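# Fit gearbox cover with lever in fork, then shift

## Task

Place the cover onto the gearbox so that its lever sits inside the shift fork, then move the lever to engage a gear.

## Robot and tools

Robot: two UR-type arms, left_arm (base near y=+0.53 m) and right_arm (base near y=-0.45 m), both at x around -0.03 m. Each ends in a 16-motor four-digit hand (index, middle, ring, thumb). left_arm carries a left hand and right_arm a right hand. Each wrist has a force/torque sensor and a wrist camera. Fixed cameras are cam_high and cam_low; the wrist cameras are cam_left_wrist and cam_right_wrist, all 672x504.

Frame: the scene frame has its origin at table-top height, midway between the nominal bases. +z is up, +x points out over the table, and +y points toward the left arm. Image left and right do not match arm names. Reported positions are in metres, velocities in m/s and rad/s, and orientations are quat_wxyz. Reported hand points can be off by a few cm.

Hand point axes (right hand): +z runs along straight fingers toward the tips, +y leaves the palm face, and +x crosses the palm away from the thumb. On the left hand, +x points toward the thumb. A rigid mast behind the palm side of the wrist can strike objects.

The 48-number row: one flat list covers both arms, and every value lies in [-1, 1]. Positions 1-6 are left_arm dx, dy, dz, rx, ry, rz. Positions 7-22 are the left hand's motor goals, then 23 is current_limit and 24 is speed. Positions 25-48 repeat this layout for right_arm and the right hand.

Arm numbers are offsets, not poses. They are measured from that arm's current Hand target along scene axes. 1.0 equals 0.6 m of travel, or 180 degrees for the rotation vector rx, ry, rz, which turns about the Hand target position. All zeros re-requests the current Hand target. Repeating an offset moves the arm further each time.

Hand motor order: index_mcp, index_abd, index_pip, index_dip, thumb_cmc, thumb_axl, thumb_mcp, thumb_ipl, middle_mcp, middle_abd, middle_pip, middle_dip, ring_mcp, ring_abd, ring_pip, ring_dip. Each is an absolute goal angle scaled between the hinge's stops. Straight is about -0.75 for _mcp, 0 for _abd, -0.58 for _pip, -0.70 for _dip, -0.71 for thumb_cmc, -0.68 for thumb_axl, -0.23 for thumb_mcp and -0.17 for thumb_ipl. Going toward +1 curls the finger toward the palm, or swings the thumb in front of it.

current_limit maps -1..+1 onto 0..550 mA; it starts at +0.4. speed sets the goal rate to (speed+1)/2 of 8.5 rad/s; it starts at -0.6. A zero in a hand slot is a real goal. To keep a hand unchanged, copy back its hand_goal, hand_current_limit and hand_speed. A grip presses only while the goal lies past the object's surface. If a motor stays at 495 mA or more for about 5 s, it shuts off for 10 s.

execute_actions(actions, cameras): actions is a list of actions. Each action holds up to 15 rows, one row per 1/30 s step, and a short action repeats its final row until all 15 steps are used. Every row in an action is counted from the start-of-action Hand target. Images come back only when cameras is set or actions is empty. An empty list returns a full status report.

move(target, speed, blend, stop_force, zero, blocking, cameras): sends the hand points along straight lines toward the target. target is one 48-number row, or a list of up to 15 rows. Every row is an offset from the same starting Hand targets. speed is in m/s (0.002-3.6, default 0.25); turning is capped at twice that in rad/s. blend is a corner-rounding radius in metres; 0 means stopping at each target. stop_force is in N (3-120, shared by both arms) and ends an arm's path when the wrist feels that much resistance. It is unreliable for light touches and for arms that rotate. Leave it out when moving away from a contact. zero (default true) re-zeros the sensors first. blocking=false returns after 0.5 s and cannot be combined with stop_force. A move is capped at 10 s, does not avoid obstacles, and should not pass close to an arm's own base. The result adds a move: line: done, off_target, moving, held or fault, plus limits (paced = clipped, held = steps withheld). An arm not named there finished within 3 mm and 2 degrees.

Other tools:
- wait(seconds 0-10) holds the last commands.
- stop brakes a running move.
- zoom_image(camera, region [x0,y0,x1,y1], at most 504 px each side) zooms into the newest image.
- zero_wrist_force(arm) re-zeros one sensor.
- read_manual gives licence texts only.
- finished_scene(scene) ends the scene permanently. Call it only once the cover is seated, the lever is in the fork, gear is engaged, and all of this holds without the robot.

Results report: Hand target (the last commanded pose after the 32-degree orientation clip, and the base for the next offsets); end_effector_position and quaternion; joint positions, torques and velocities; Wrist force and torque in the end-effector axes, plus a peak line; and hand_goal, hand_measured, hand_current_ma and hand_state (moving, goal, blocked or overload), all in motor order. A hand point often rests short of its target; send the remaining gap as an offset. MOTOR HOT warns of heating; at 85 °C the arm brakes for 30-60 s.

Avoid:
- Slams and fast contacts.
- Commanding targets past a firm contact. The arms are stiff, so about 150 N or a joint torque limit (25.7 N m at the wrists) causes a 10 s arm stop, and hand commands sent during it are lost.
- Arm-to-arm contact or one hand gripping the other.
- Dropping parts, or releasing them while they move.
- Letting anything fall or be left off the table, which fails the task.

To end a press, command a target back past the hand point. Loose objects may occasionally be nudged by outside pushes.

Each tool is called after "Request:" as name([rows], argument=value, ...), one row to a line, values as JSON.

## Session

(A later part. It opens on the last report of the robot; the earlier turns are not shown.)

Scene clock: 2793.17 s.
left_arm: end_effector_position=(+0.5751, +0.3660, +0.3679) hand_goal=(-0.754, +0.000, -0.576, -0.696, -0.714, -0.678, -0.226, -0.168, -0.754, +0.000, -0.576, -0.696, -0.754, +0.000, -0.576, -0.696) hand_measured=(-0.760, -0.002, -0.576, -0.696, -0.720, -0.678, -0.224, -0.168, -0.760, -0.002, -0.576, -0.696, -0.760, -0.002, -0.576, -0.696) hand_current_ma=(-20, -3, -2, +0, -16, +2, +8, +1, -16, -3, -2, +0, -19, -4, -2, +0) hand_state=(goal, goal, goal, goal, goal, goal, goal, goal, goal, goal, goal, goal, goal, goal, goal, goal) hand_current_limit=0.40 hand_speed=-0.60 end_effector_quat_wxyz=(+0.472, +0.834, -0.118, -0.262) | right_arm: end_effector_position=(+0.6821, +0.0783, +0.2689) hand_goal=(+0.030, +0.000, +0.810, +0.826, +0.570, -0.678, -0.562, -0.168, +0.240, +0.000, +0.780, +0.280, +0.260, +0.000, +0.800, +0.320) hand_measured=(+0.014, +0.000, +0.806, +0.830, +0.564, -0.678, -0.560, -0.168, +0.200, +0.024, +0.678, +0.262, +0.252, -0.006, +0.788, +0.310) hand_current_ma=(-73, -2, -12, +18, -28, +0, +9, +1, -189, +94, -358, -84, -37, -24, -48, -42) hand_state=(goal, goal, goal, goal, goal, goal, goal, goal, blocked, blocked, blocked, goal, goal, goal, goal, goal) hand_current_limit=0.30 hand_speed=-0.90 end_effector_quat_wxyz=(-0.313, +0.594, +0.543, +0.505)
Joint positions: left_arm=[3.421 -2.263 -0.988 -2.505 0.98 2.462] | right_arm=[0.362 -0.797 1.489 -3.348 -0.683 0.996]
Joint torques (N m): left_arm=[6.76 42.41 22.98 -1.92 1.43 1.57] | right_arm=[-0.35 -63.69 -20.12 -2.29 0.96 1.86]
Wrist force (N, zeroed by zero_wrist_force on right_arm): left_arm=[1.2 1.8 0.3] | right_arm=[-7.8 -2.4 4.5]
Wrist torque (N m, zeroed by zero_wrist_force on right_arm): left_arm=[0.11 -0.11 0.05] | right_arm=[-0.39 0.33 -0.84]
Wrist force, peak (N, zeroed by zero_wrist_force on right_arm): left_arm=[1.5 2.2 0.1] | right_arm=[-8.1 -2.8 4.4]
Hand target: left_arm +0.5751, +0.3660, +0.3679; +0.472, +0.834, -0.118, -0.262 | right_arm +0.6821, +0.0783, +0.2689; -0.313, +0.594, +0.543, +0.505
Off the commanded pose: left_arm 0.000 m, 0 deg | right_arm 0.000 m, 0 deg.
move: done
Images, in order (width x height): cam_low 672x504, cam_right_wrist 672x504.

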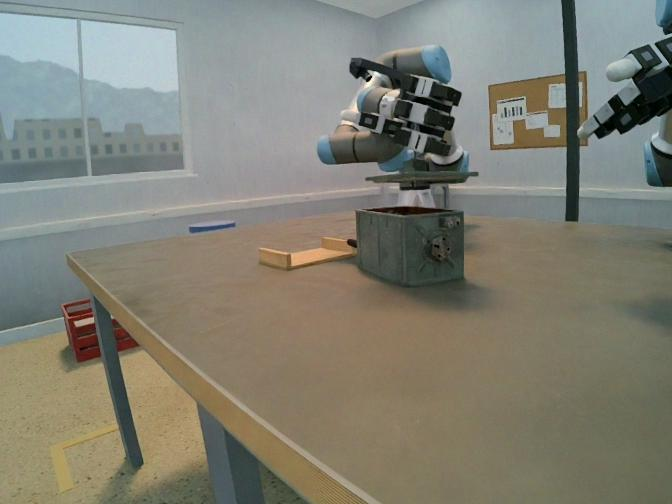

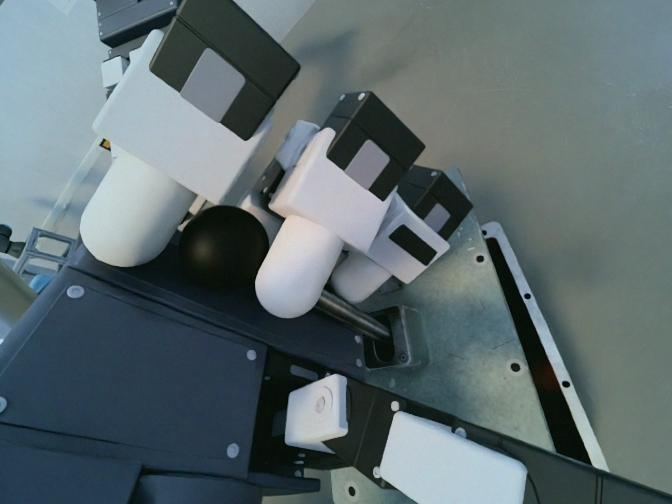

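Request:
zoom_image(camera="cam_low", region=[340, 130, 500, 250])

Request:
execute_actions(actions=[], cameras=["cam_high"])

Request:
zoom_image(camera="cam_high", region=[280, 180, 420, 300])

Scaled by 3.150.

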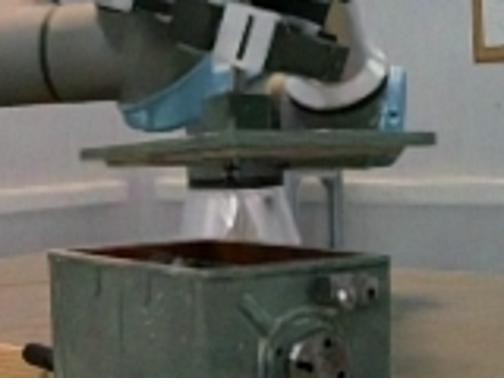

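Scene clock: 2814.67 s.
left_arm: end_effector_position=(+0.5751, +0.3660, +0.3679) hand_goal=(-0.754, +0.000, -0.576, -0.696, -0.714, -0.678, -0.226, -0.168, -0.754, +0.000, -0.576, -0.696, -0.754, +0.000, -0.576, -0.696) hand_measured=(-0.760, -0.002, -0.576, -0.696, -0.720, -0.678, -0.224, -0.168, -0.760, -0.002, -0.576, -0.696, -0.760, -0.002, -0.576, -0.696) hand_current_ma=(-20, -3, -2, +0, -16, +2, +8, +1, -16, -3, -2, +0, -19, -4, -2, +0) hand_state=(goal, goal, goal, goal, goal, goal, goal, goal, goal, goal, goal, goal, goal, goal, goal, goal) hand_current_limit=0.40 hand_speed=-0.60 end_effector_quat_wxyz=(+0.472, +0.834, -0.118, -0.262) | right_arm: end_effector_position=(+0.6821, +0.0783, +0.2689) hand_goal=(+0.030, +0.000, +0.810, +0.826, +0.570, -0.678, -0.562, -0.168, +0.240, +0.000, +0.780, +0.280, +0.260, +0.000, +0.800, +0.320) hand_measured=(+0.014, +0.000, +0.808, +0.830, +0.564, -0.678, -0.560, -0.168, +0.200, +0.024, +0.678, +0.262, +0.252, -0.006, +0.788, +0.310) hand_current_ma=(-73, -2, -11, +17, -28, +0, +9, +1, -189, +94, -357, -84, -37, -24, -48, -42) hand_state=(goal, goal, goal, goal, goal, goal, goal, goal, blocked, blocked, blocked, goal, goal, goal, goal, goal) hand_current_limit=0.30 hand_speed=-0.90 end_effector_quat_wxyz=(-0.313, +0.594, +0.543, +0.505)
Joint positions: left_arm=[3.421 -2.263 -0.988 -2.505 0.98 2.462] | right_arm=[0.362 -0.797 1.489 -3.348 -0.683 0.996]
Joint velocities: within noise
Joint torques (N m): left_arm=[7.17 40.37 22.02 -2 1.64 1.37] | right_arm=[0.91 -64.51 -17.2 -1.5 1.04 1.87]
Wrist force (N, zeroed by zero_wrist_force on right_arm): left_arm=[1.2 1.8 0.3] | right_arm=[-7.7 -2.7 4.4]
Wrist torque (N m, zeroed by zero_wrist_force on right_arm): left_arm=[0.10 -0.11 0.05] | right_arm=[-0.42 0.32 -0.84]
Wrist force, peak (N, zeroed by zero_wrist_force on right_arm): left_arm=[1.6 2.1 0.0] | right_arm=[-7.8 -2.8 4.7]
Hand target: left_arm +0.5751, +0.3660, +0.3679; +0.472, +0.834, -0.118, -0.262 | right_arm +0.6821, +0.0783, +0.2689; -0.313, +0.594, +0.543, +0.505
Off the commanded pose: left_arm 0.000 m, 0 deg | right_arm 0.000 m, 0 deg.
Images, in order (width x height): cam_high 672x504.

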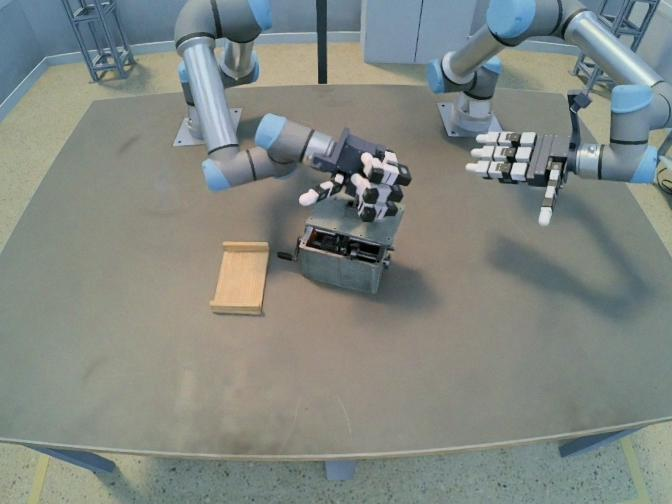

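Scaled by 3.600.

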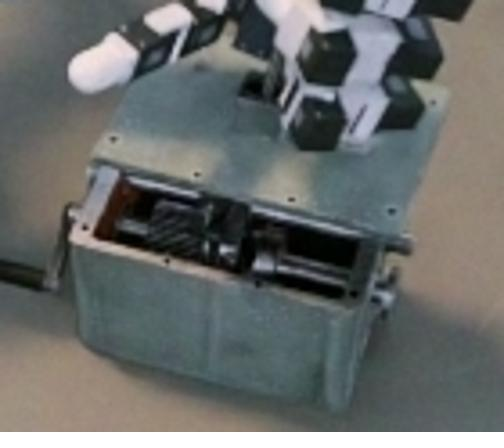

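Request:
move(target=[0,0,0,0,0,0,-0.754,0,-0.576,-0.696,-0.714,-0.678,-0.226,-0.168,-0.754,0,-0.576,-0.696,-0.754,0,-0.576,-0.696,0.4,-0.6,0,0,0,0,0,0,0.085,0,0.81,0.765,0.571,-0.678,-0.562,-0.168,0.24,0,0.78,0.28,0.26,0,0.8,0.32,0.3,-0.9], cameras=["cam_high","cam_right_wrist","cam_low"])

Request:
zoom_image(camera="cam_right_wrist", region=[200, 180, 620, 480])

Request:
zoom_image(camera="cam_low", region=[340, 150, 480, 250])

Request:
zoom_image(camera="cam_high", region=[280, 180, 420, 300])

Scene clock: 2835.10 s.
left_arm: end_effector_position=(+0.5751, +0.3660, +0.3679) hand_goal=(-0.754, +0.000, -0.576, -0.696, -0.714, -0.678, -0.226, -0.168, -0.754, +0.000, -0.576, -0.696, -0.754, +0.000, -0.576, -0.696) hand_measured=(-0.760, -0.002, -0.576, -0.696, -0.720, -0.678, -0.224, -0.168, -0.760, -0.002, -0.576, -0.696, -0.760, -0.002, -0.576, -0.696) hand_current_ma=(-20, -3, -2, +0, -16, +2, +8, +1, -16, -3, -2, +0, -19, -4, -2, +0) hand_state=(goal, goal, goal, goal, goal, goal, goal, goal, goal, goal, goal, goal, goal, goal, goal, goal) hand_current_limit=0.40 hand_speed=-0.60 end_effector_quat_wxyz=(+0.472, +0.834, -0.118, -0.262) | right_arm: end_effector_position=(+0.6821, +0.0783, +0.2689) hand_goal=(+0.084, +0.000, +0.810, +0.764, +0.570, -0.678, -0.562, -0.168, +0.240, +0.000, +0.780, +0.280, +0.260, +0.000, +0.800, +0.320) hand_measured=(+0.032, +0.000, +0.808, +0.824, +0.564, -0.678, -0.560, -0.168, +0.200, +0.024, +0.678, +0.262, +0.252, -0.006, +0.788, +0.310) hand_current_ma=(-255, -2, -9, +279, -28, +0, +9, +1, -189, +94, -357, -84, -37, -24, -48, -42) hand_state=(blocked, goal, goal, blocked, goal, goal, goal, goal, blocked, blocked, blocked, goal, goal, goal, goal, goal) hand_current_limit=0.30 hand_speed=-0.90 end_effector_quat_wxyz=(-0.313, +0.594, +0.543, +0.505)
Joint positions: left_arm=[3.421 -2.263 -0.988 -2.505 0.98 2.462] | right_arm=[0.362 -0.797 1.489 -3.348 -0.683 0.996]
Joint torques (N m): left_arm=[7.26 41.39 23.23 -1.89 1.42 1.5] | right_arm=[2.71 -64.85 -16.61 -1.32 1.05 1.87]
Wrist force (N, zeroed by zero_wrist_force on right_arm): left_arm=[1.4 1.7 0.4] | right_arm=[-8.0 -2.6 4.4]
Wrist torque (N m, zeroed by zero_wrist_force on right_arm): left_arm=[0.09 -0.13 0.07] | right_arm=[-0.39 0.36 -0.86]
Wrist force, peak (N, zeroed by zero_wrist_force on right_arm): left_arm=[1.4 2.2 0.1] | right_arm=[-8.0 -2.6 4.4]
Hand target: left_arm +0.5751, +0.3660, +0.3679; +0.472, +0.834, -0.118, -0.262 | right_arm +0.6821, +0.0783, +0.2689; -0.313, +0.594, +0.543, +0.505
Off the commanded pose: left_arm 0.000 m, 0 deg | right_arm 0.000 m, 0 deg.
move: done
Images, in order (width x height): cam_high 672x504, cam_low 672x504, cam_right_wrist 672x504.

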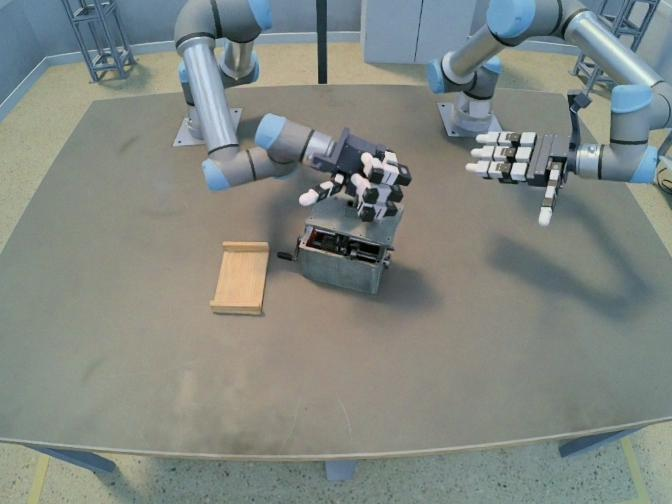

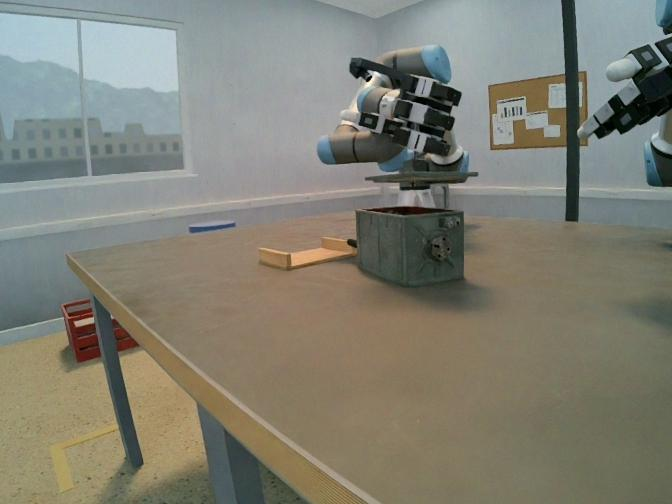

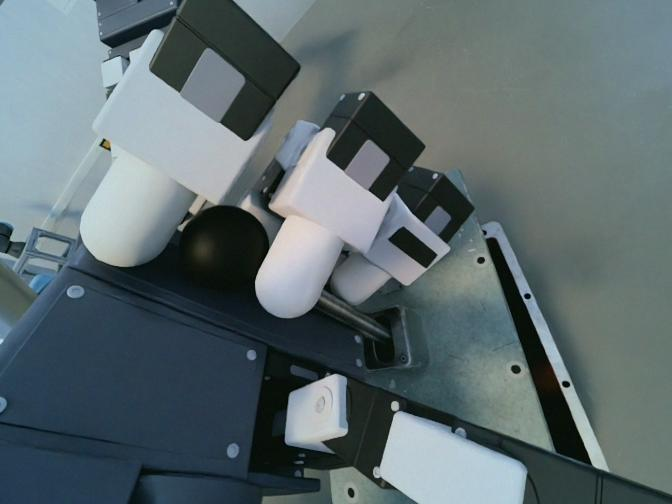

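Scaled by 1.200.

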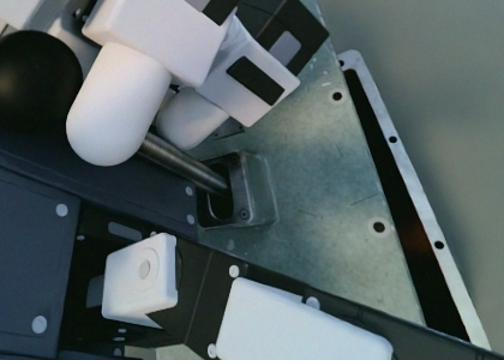

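Scaled by 3.600.

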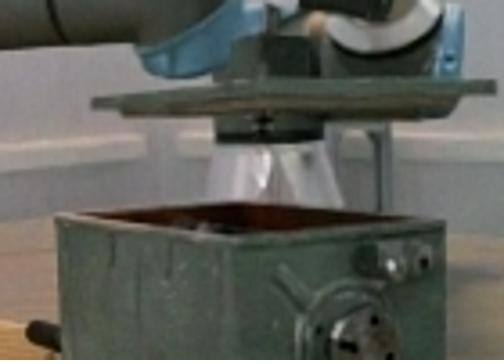

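Scaled by 3.600.

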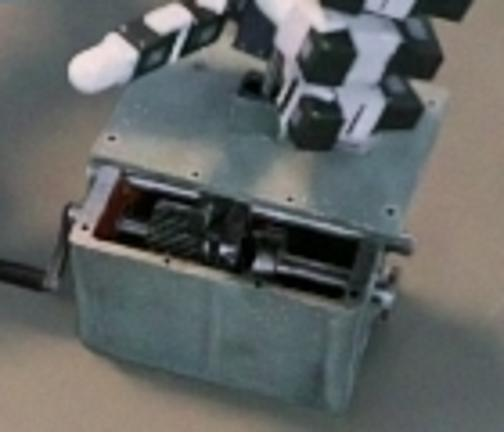

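Request:
zoom_image(camera="cam_high", region=[350, 195, 410, 275])

Request:
zoom_image(camera="cam_high", region=[290, 195, 350, 275])

Scaled by 6.300.

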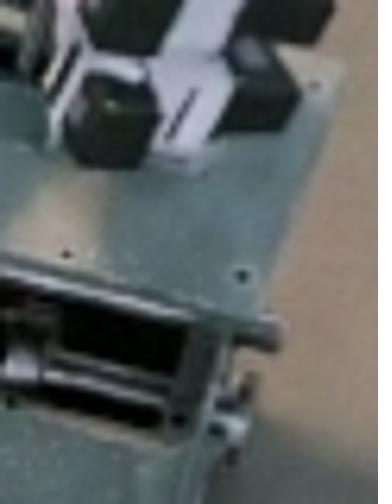

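Scaled by 6.300.

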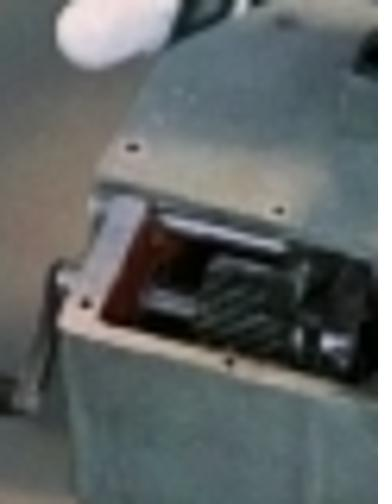

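Request:
zoom_image(camera="cam_low", region=[360, 155, 424, 215])

Request:
zoom_image(camera="cam_low", region=[420, 155, 484, 215])

Scaled by 7.875.

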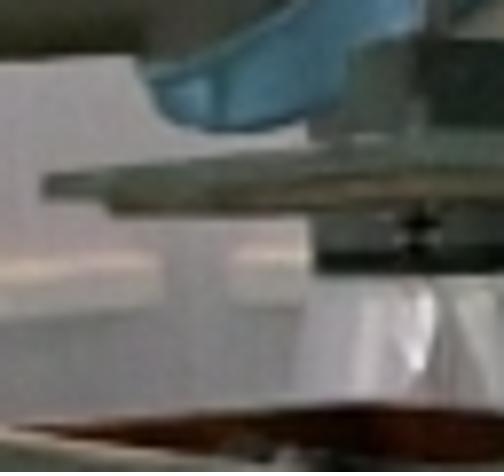

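Scaled by 7.875.

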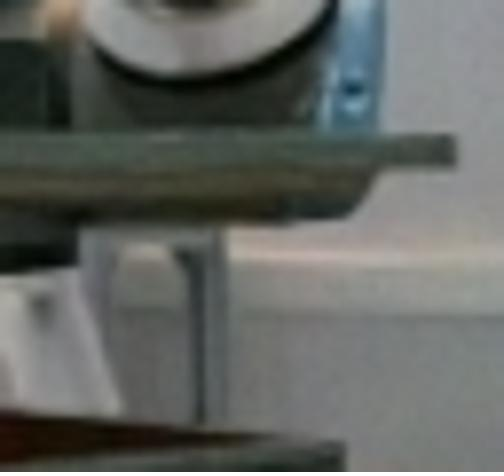

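Request:
move(target=[0,0,0,0,0,0,-0.754,0,-0.576,-0.696,-0.714,-0.678,-0.226,-0.168,-0.754,0,-0.576,-0.696,-0.754,0,-0.576,-0.696,0.4,-0.6,0.025,-0.0278,0,-0.0084,0.0111,0,0.085,0,0.81,0.765,0.571,-0.678,-0.562,-0.168,0.24,0,0.78,0.28,0.26,0,0.8,0.32,0.3,-0.9], speed=0.03, cameras=["cam_high","cam_right_wrist","cam_low"])

Request:
zoom_image(camera="cam_high", region=[350, 195, 410, 275])

Request:
zoom_image(camera="cam_high", region=[290, 195, 350, 275])

Request:
zoom_image(camera="cam_low", region=[350, 155, 420, 225])

Request:
zoom_image(camera="cam_low", region=[410, 155, 480, 225])

Scene clock: 2962.87 s.
left_arm: end_effector_position=(+0.5751, +0.3660, +0.3679) hand_goal=(-0.754, +0.000, -0.576, -0.696, -0.714, -0.678, -0.226, -0.168, -0.754, +0.000, -0.576, -0.696, -0.754, +0.000, -0.576, -0.696) hand_measured=(-0.760, -0.002, -0.576, -0.696, -0.720, -0.678, -0.224, -0.168, -0.760, -0.002, -0.576, -0.696, -0.760, -0.002, -0.576, -0.696) hand_current_ma=(-20, -3, -2, +0, -16, +2, +8, +1, -16, -3, -2, +0, -19, -4, -2, +0) hand_state=(goal, goal, goal, goal, goal, goal, goal, goal, goal, goal, goal, goal, goal, goal, goal, goal) hand_current_limit=0.40 hand_speed=-0.60 end_effector_quat_wxyz=(+0.472, +0.834, -0.118, -0.262) | right_arm: end_effector_position=(+0.6971, +0.0617, +0.2689) hand_goal=(+0.084, +0.000, +0.810, +0.764, +0.570, -0.678, -0.562, -0.168, +0.240, +0.000, +0.780, +0.280, +0.260, +0.000, +0.800, +0.320) hand_measured=(+0.032, +0.000, +0.808, +0.824, +0.564, -0.678, -0.560, -0.168, +0.200, +0.024, +0.678, +0.260, +0.252, -0.006, +0.788, +0.310) hand_current_ma=(-255, -2, -9, +279, -28, +0, +9, +1, -189, +94, -357, -84, -37, -24, -48, -42) hand_state=(blocked, goal, goal, blocked, goal, goal, goal, goal, blocked, blocked, blocked, goal, goal, goal, goal, goal) hand_current_limit=0.30 hand_speed=-0.90 end_effector_quat_wxyz=(-0.315, +0.606, +0.544, +0.487)
Joint positions: left_arm=[3.421 -2.263 -0.988 -2.505 0.98 2.462] | right_arm=[0.332 -0.814 1.479 -3.246 -0.663 0.953]
Joint torques (N m): left_arm=[5.74 41.83 22.19 -1.87 1.64 1.48] | right_arm=[-6.46 -67.77 -29.5 -1.17 3.34 -3.18]
Wrist force (N, zeroed by zero_wrist_force on right_arm): left_arm=[1.5 1.7 0.3] | right_arm=[-7.9 -2.5 4.4]
Wrist torque (N m, zeroed by zero_wrist_force on right_arm): left_arm=[0.09 -0.14 0.08] | right_arm=[-0.41 0.37 -0.78]
Wrist force, peak (N, zeroed by zero_wrist_force on right_arm): left_arm=[1.5 2.2 0.3] | right_arm=[-8.0 -3.0 4.7]
Hand target: left_arm +0.5751, +0.3660, +0.3679; +0.472, +0.834, -0.118, -0.262 | right_arm +0.6971, +0.0617, +0.2689; -0.315, +0.606, +0.544, +0.487
Off the commanded pose: left_arm 0.000 m, 0 deg | right_arm 0.000 m, 0 deg.
move: done
Images, in order (width x height): cam_high 672x504, cam_low 672x504, cam_right_wrist 672x504.

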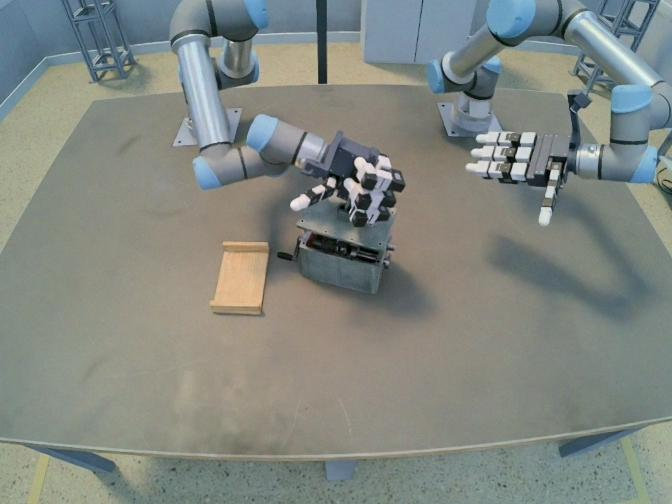

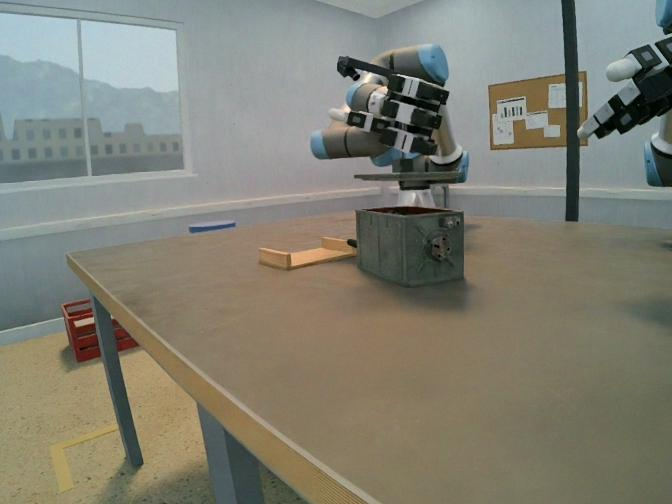

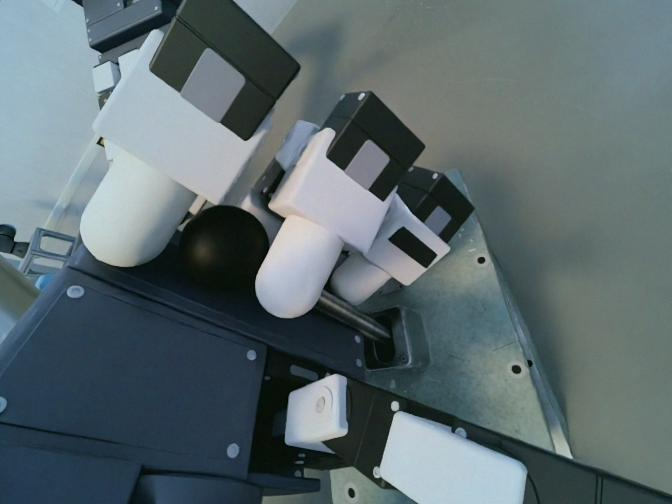

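Scaled by 6.300.

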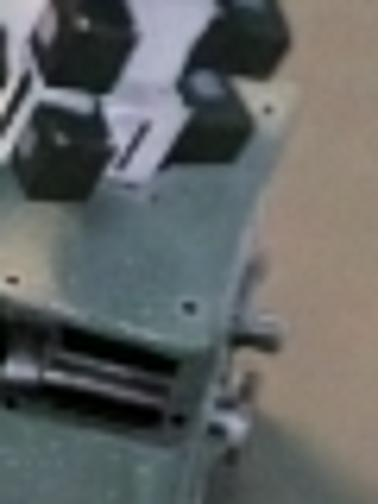

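Scaled by 6.300.

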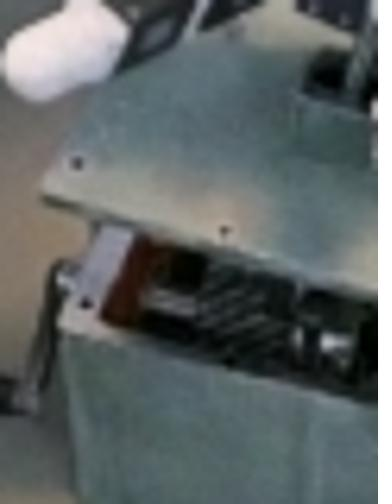

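Scaled by 7.200.

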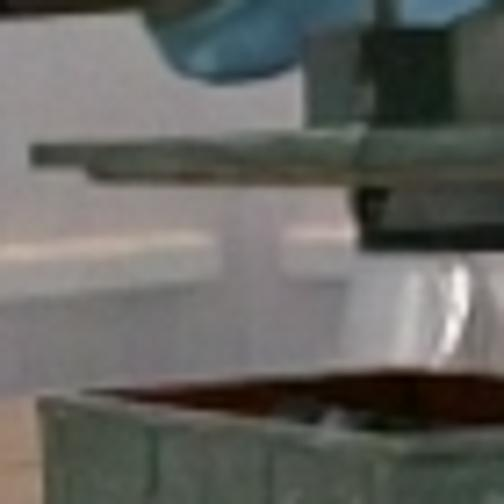

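Scaled by 7.200.

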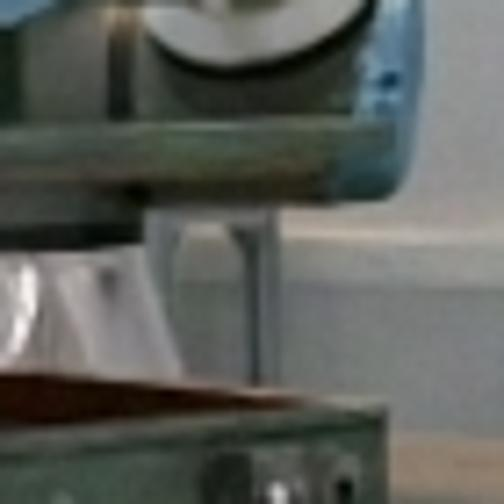

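Request:
move(target=[0,0,0,0,0,0,-0.754,0,-0.576,-0.696,-0.714,-0.678,-0.226,-0.168,-0.754,0,-0.576,-0.696,-0.754,0,-0.576,-0.696,0.4,-0.6,0.0065,0.0162,-0.02,0,0,0.02,0.085,0,0.81,0.765,0.571,-0.678,-0.562,-0.168,0.24,0,0.78,0.28,0.26,0,0.8,0.32,0.3,-0.9], speed=0.03, cameras=["cam_high","cam_right_wrist","cam_low"])

Request:
zoom_image(camera="cam_high", region=[350, 195, 410, 275])

Request:
zoom_image(camera="cam_high", region=[290, 195, 350, 275])

Request:
zoom_image(camera="cam_low", region=[350, 155, 420, 225])

Request:
zoom_image(camera="cam_low", region=[410, 155, 480, 225])

Request:
zoom_image(camera="cam_right_wrist", region=[300, 150, 620, 470])

Scene clock: 3032.70 s.
left_arm: end_effector_position=(+0.5751, +0.3660, +0.3679) hand_goal=(-0.754, +0.000, -0.576, -0.696, -0.714, -0.678, -0.226, -0.168, -0.754, +0.000, -0.576, -0.696, -0.754, +0.000, -0.576, -0.696) hand_measured=(-0.760, -0.002, -0.576, -0.696, -0.720, -0.678, -0.224, -0.168, -0.760, -0.002, -0.576, -0.696, -0.760, -0.002, -0.576, -0.696) hand_current_ma=(-20, -3, -2, +0, -16, +2, +8, +1, -16, -3, -2, +0, -19, -4, -2, +0) hand_state=(goal, goal, goal, goal, goal, goal, goal, goal, goal, goal, goal, goal, goal, goal, goal, goal) hand_current_limit=0.40 hand_speed=-0.60 end_effector_quat_wxyz=(+0.472, +0.834, -0.118, -0.262) | right_arm: end_effector_position=(+0.7010, +0.0714, +0.2569) hand_goal=(+0.084, +0.000, +0.810, +0.764, +0.570, -0.678, -0.562, -0.168, +0.240, +0.000, +0.780, +0.280, +0.260, +0.000, +0.800, +0.320) hand_measured=(+0.032, +0.000, +0.808, +0.824, +0.564, -0.678, -0.560, -0.168, +0.200, +0.024, +0.678, +0.260, +0.252, -0.006, +0.788, +0.310) hand_current_ma=(-255, -2, -9, +279, -28, +0, +9, +1, -189, +94, -358, -84, -37, -24, -48, -42) hand_state=(blocked, goal, goal, blocked, goal, goal, goal, goal, blocked, blocked, blocked, goal, goal, goal, goal, goal) hand_current_limit=0.30 hand_speed=-0.90 end_effector_quat_wxyz=(-0.330, +0.589, +0.563, +0.477)
Joint positions: left_arm=[3.421 -2.263 -0.988 -2.505 0.98 2.462] | right_arm=[0.326 -0.782 1.445 -3.193 -0.606 0.889]
Joint torques (N m): left_arm=[6.48 40.82 23.37 -1.82 1.51 1.64] | right_arm=[-6.12 -48.63 -28.08 -0.96 3.21 -3.15]
Wrist force (N, zeroed by zero_wrist_force on right_arm): left_arm=[1.2 1.7 0.2] | right_arm=[-7.6 -2.4 4.6]
Wrist torque (N m, zeroed by zero_wrist_force on right_arm): left_arm=[0.10 -0.12 0.05] | right_arm=[-0.39 0.32 -0.75]
Wrist force, peak (N, zeroed by zero_wrist_force on right_arm): left_arm=[1.5 2.0 0.1] | right_arm=[-8.1 -2.7 4.7]
Hand target: left_arm +0.5751, +0.3660, +0.3679; +0.472, +0.834, -0.118, -0.262 | right_arm +0.7010, +0.0714, +0.2569; -0.330, +0.589, +0.563, +0.477
Off the commanded pose: left_arm 0.000 m, 0 deg | right_arm 0.000 m, 0 deg.
move: done
Images, in order (width x height): cam_high 672x504, cam_low 672x504, cam_right_wrist 672x504.

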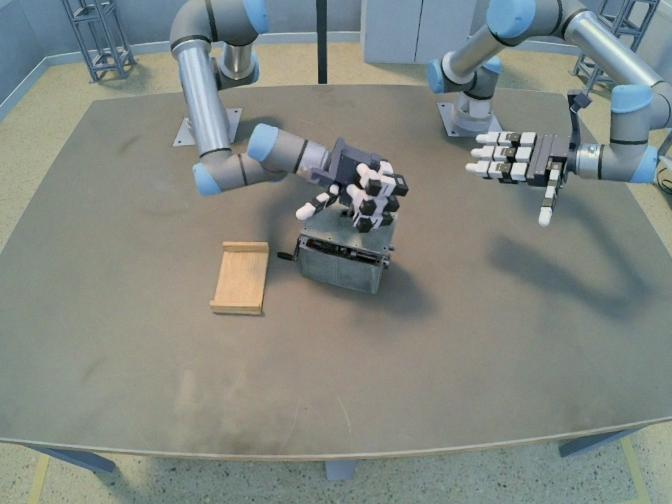

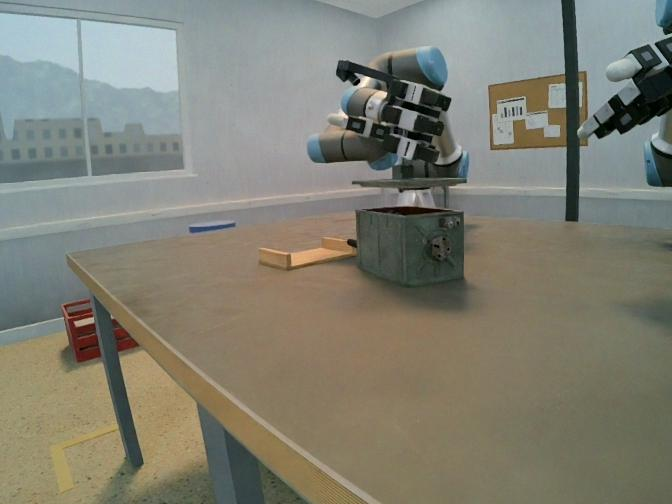

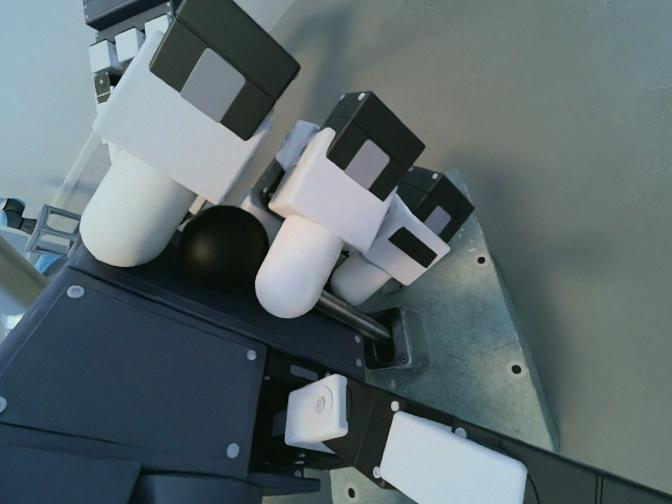

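Scaled by 6.300.

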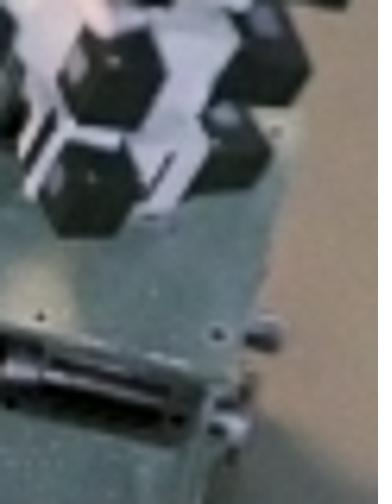

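Scaled by 6.300.

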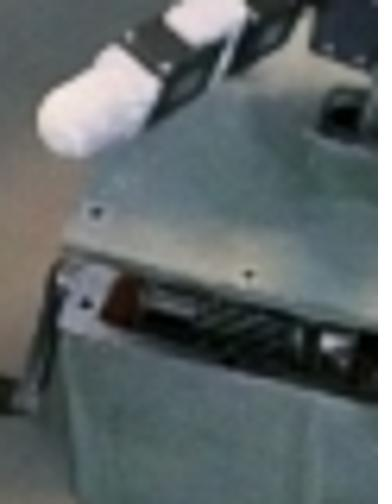

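Scaled by 7.200.

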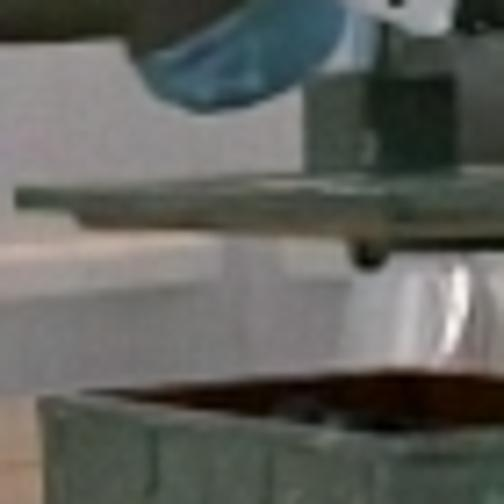

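Scaled by 7.200.

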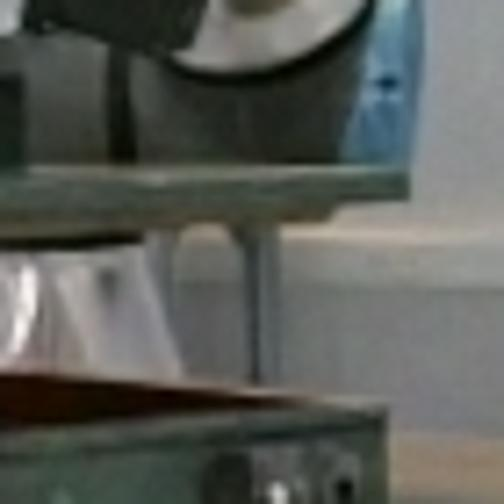

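Scaled by 1.575.

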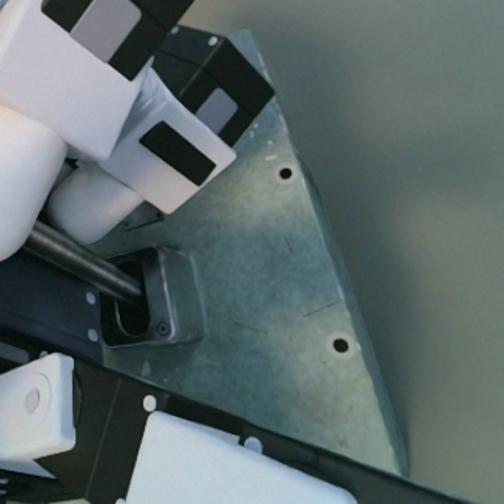

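Request:
move(target=[0,0,0,0,0,0,-0.754,0,-0.576,-0.696,-0.714,-0.678,-0.226,-0.168,-0.754,0,-0.576,-0.696,-0.754,0,-0.576,-0.696,0.4,-0.6,0,-0.005,-0.03,0,0,0,0.085,0,0.81,0.765,0.571,-0.678,-0.562,-0.168,0.24,0,0.78,0.28,0.26,0,0.8,0.32,0.3,-0.9], speed=0.03, cameras=["cam_high","cam_right_wrist","cam_low"])

Request:
zoom_image(camera="cam_high", region=[350, 195, 410, 275])

Request:
zoom_image(camera="cam_high", region=[290, 195, 350, 275])

Request:
zoom_image(camera="cam_low", region=[350, 155, 420, 225])

Request:
zoom_image(camera="cam_low", region=[410, 155, 480, 225])

Request:
zoom_image(camera="cam_right_wrist", region=[300, 150, 620, 470])

Scene clock: 3114.07 s.
left_arm: end_effector_position=(+0.5751, +0.3660, +0.3679) hand_goal=(-0.754, +0.000, -0.576, -0.696, -0.714, -0.678, -0.226, -0.168, -0.754, +0.000, -0.576, -0.696, -0.754, +0.000, -0.576, -0.696) hand_measured=(-0.760, -0.002, -0.576, -0.696, -0.720, -0.678, -0.224, -0.168, -0.760, -0.002, -0.576, -0.696, -0.760, -0.002, -0.576, -0.696) hand_current_ma=(-20, -3, -2, +0, -16, +2, +8, +1, -16, -3, -2, +0, -19, -4, -2, +0) hand_state=(goal, goal, goal, goal, goal, goal, goal, goal, goal, goal, goal, goal, goal, goal, goal, goal) hand_current_limit=0.40 hand_speed=-0.60 end_effector_quat_wxyz=(+0.472, +0.834, -0.118, -0.262) | right_arm: end_effector_position=(+0.7010, +0.0684, +0.2390) hand_goal=(+0.084, +0.000, +0.810, +0.764, +0.570, -0.678, -0.562, -0.168, +0.240, +0.000, +0.780, +0.280, +0.260, +0.000, +0.800, +0.320) hand_measured=(+0.032, +0.000, +0.808, +0.824, +0.564, -0.678, -0.560, -0.168, +0.200, +0.024, +0.678, +0.260, +0.252, -0.006, +0.788, +0.310) hand_current_ma=(-255, -2, -9, +279, -28, +0, +9, +1, -189, +94, -358, -84, -37, -24, -48, -42) hand_state=(blocked, goal, goal, blocked, goal, goal, goal, goal, blocked, blocked, blocked, goal, goal, goal, goal, goal) hand_current_limit=0.30 hand_speed=-0.90 end_effector_quat_wxyz=(-0.330, +0.589, +0.563, +0.477)
Joint positions: left_arm=[3.421 -2.263 -0.988 -2.505 0.98 2.462] | right_arm=[0.322 -0.758 1.457 -3.224 -0.603 0.885]
Joint torques (N m): left_arm=[6.54 41.07 21.38 -1.94 1.46 0.92] | right_arm=[-6.21 -50.8 -14.49 -5.33 3.48 -3.03]
Wrist force (N, zeroed by zero_wrist_force on right_arm): left_arm=[1.3 2.1 0.2] | right_arm=[-7.6 -2.7 4.6]
Wrist torque (N m, zeroed by zero_wrist_force on right_arm): left_arm=[0.14 -0.13 0.05] | right_arm=[-0.44 0.32 -0.77]
Wrist force, peak (N, zeroed by zero_wrist_force on right_arm): left_arm=[1.4 2.2 0.5] | right_arm=[-8.0 -2.5 4.8]
Hand target: left_arm +0.5751, +0.3660, +0.3679; +0.472, +0.834, -0.118, -0.262 | right_arm +0.7010, +0.0684, +0.2389; -0.330, +0.589, +0.563, +0.477
Off the commanded pose: left_arm 0.000 m, 0 deg | right_arm 0.000 m, 0 deg.
move: done
Images, in order (width x height): cam_high 672x504, cam_low 672x504, cam_right_wrist 672x504.

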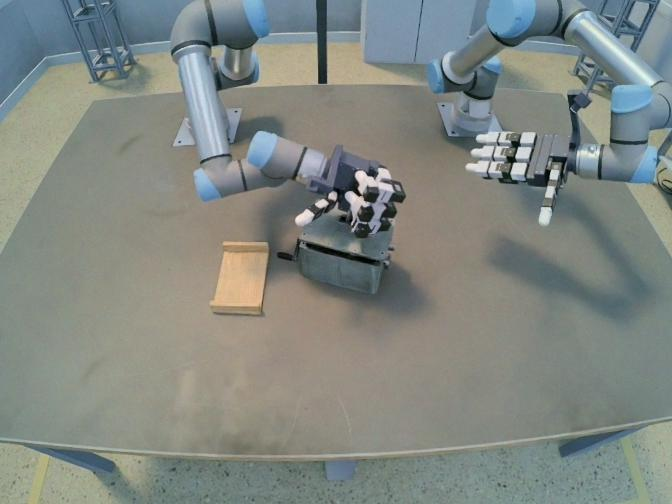

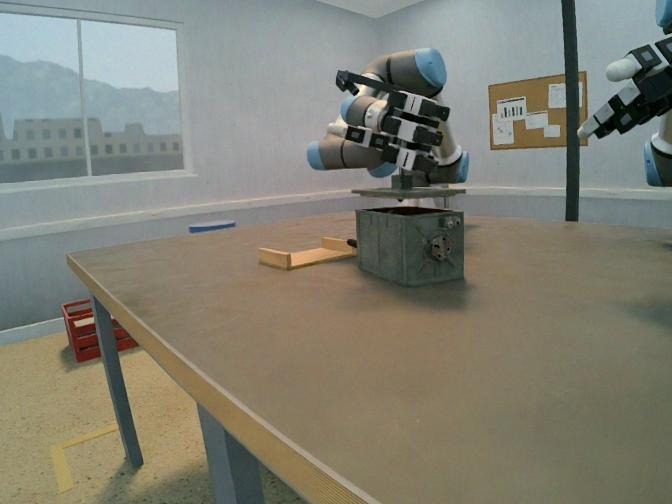

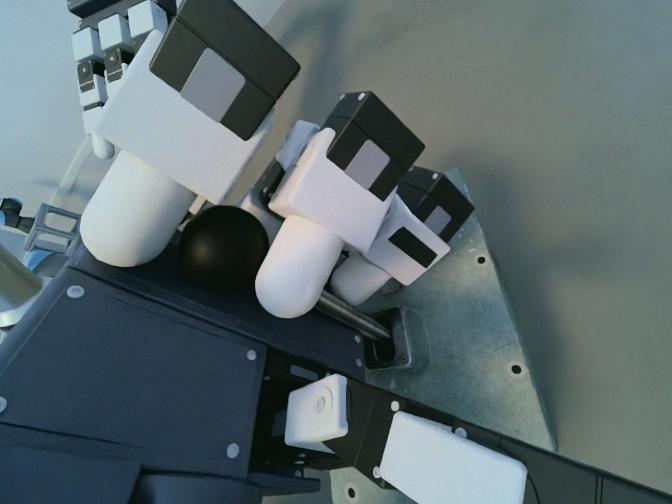

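Scaled by 6.300.

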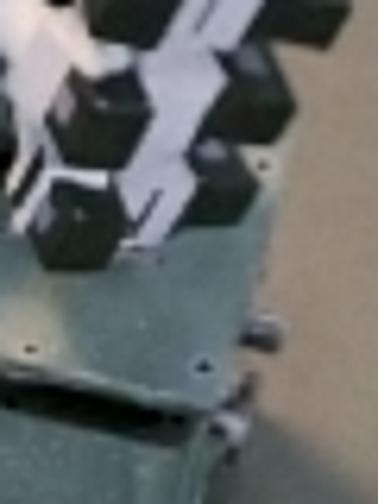

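Scaled by 6.300.

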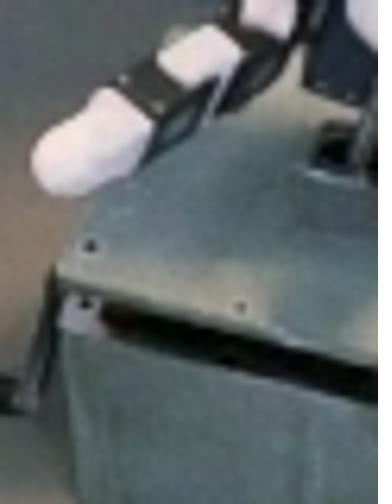

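Scaled by 7.200.

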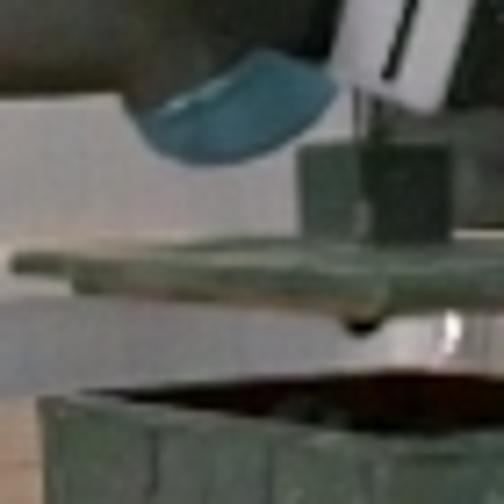

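Scaled by 7.200.

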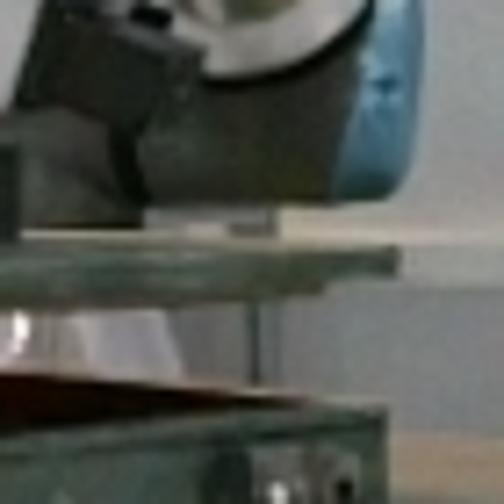

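Scaled by 1.575.

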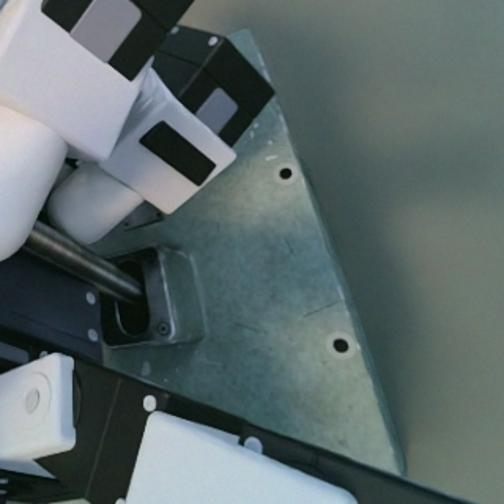

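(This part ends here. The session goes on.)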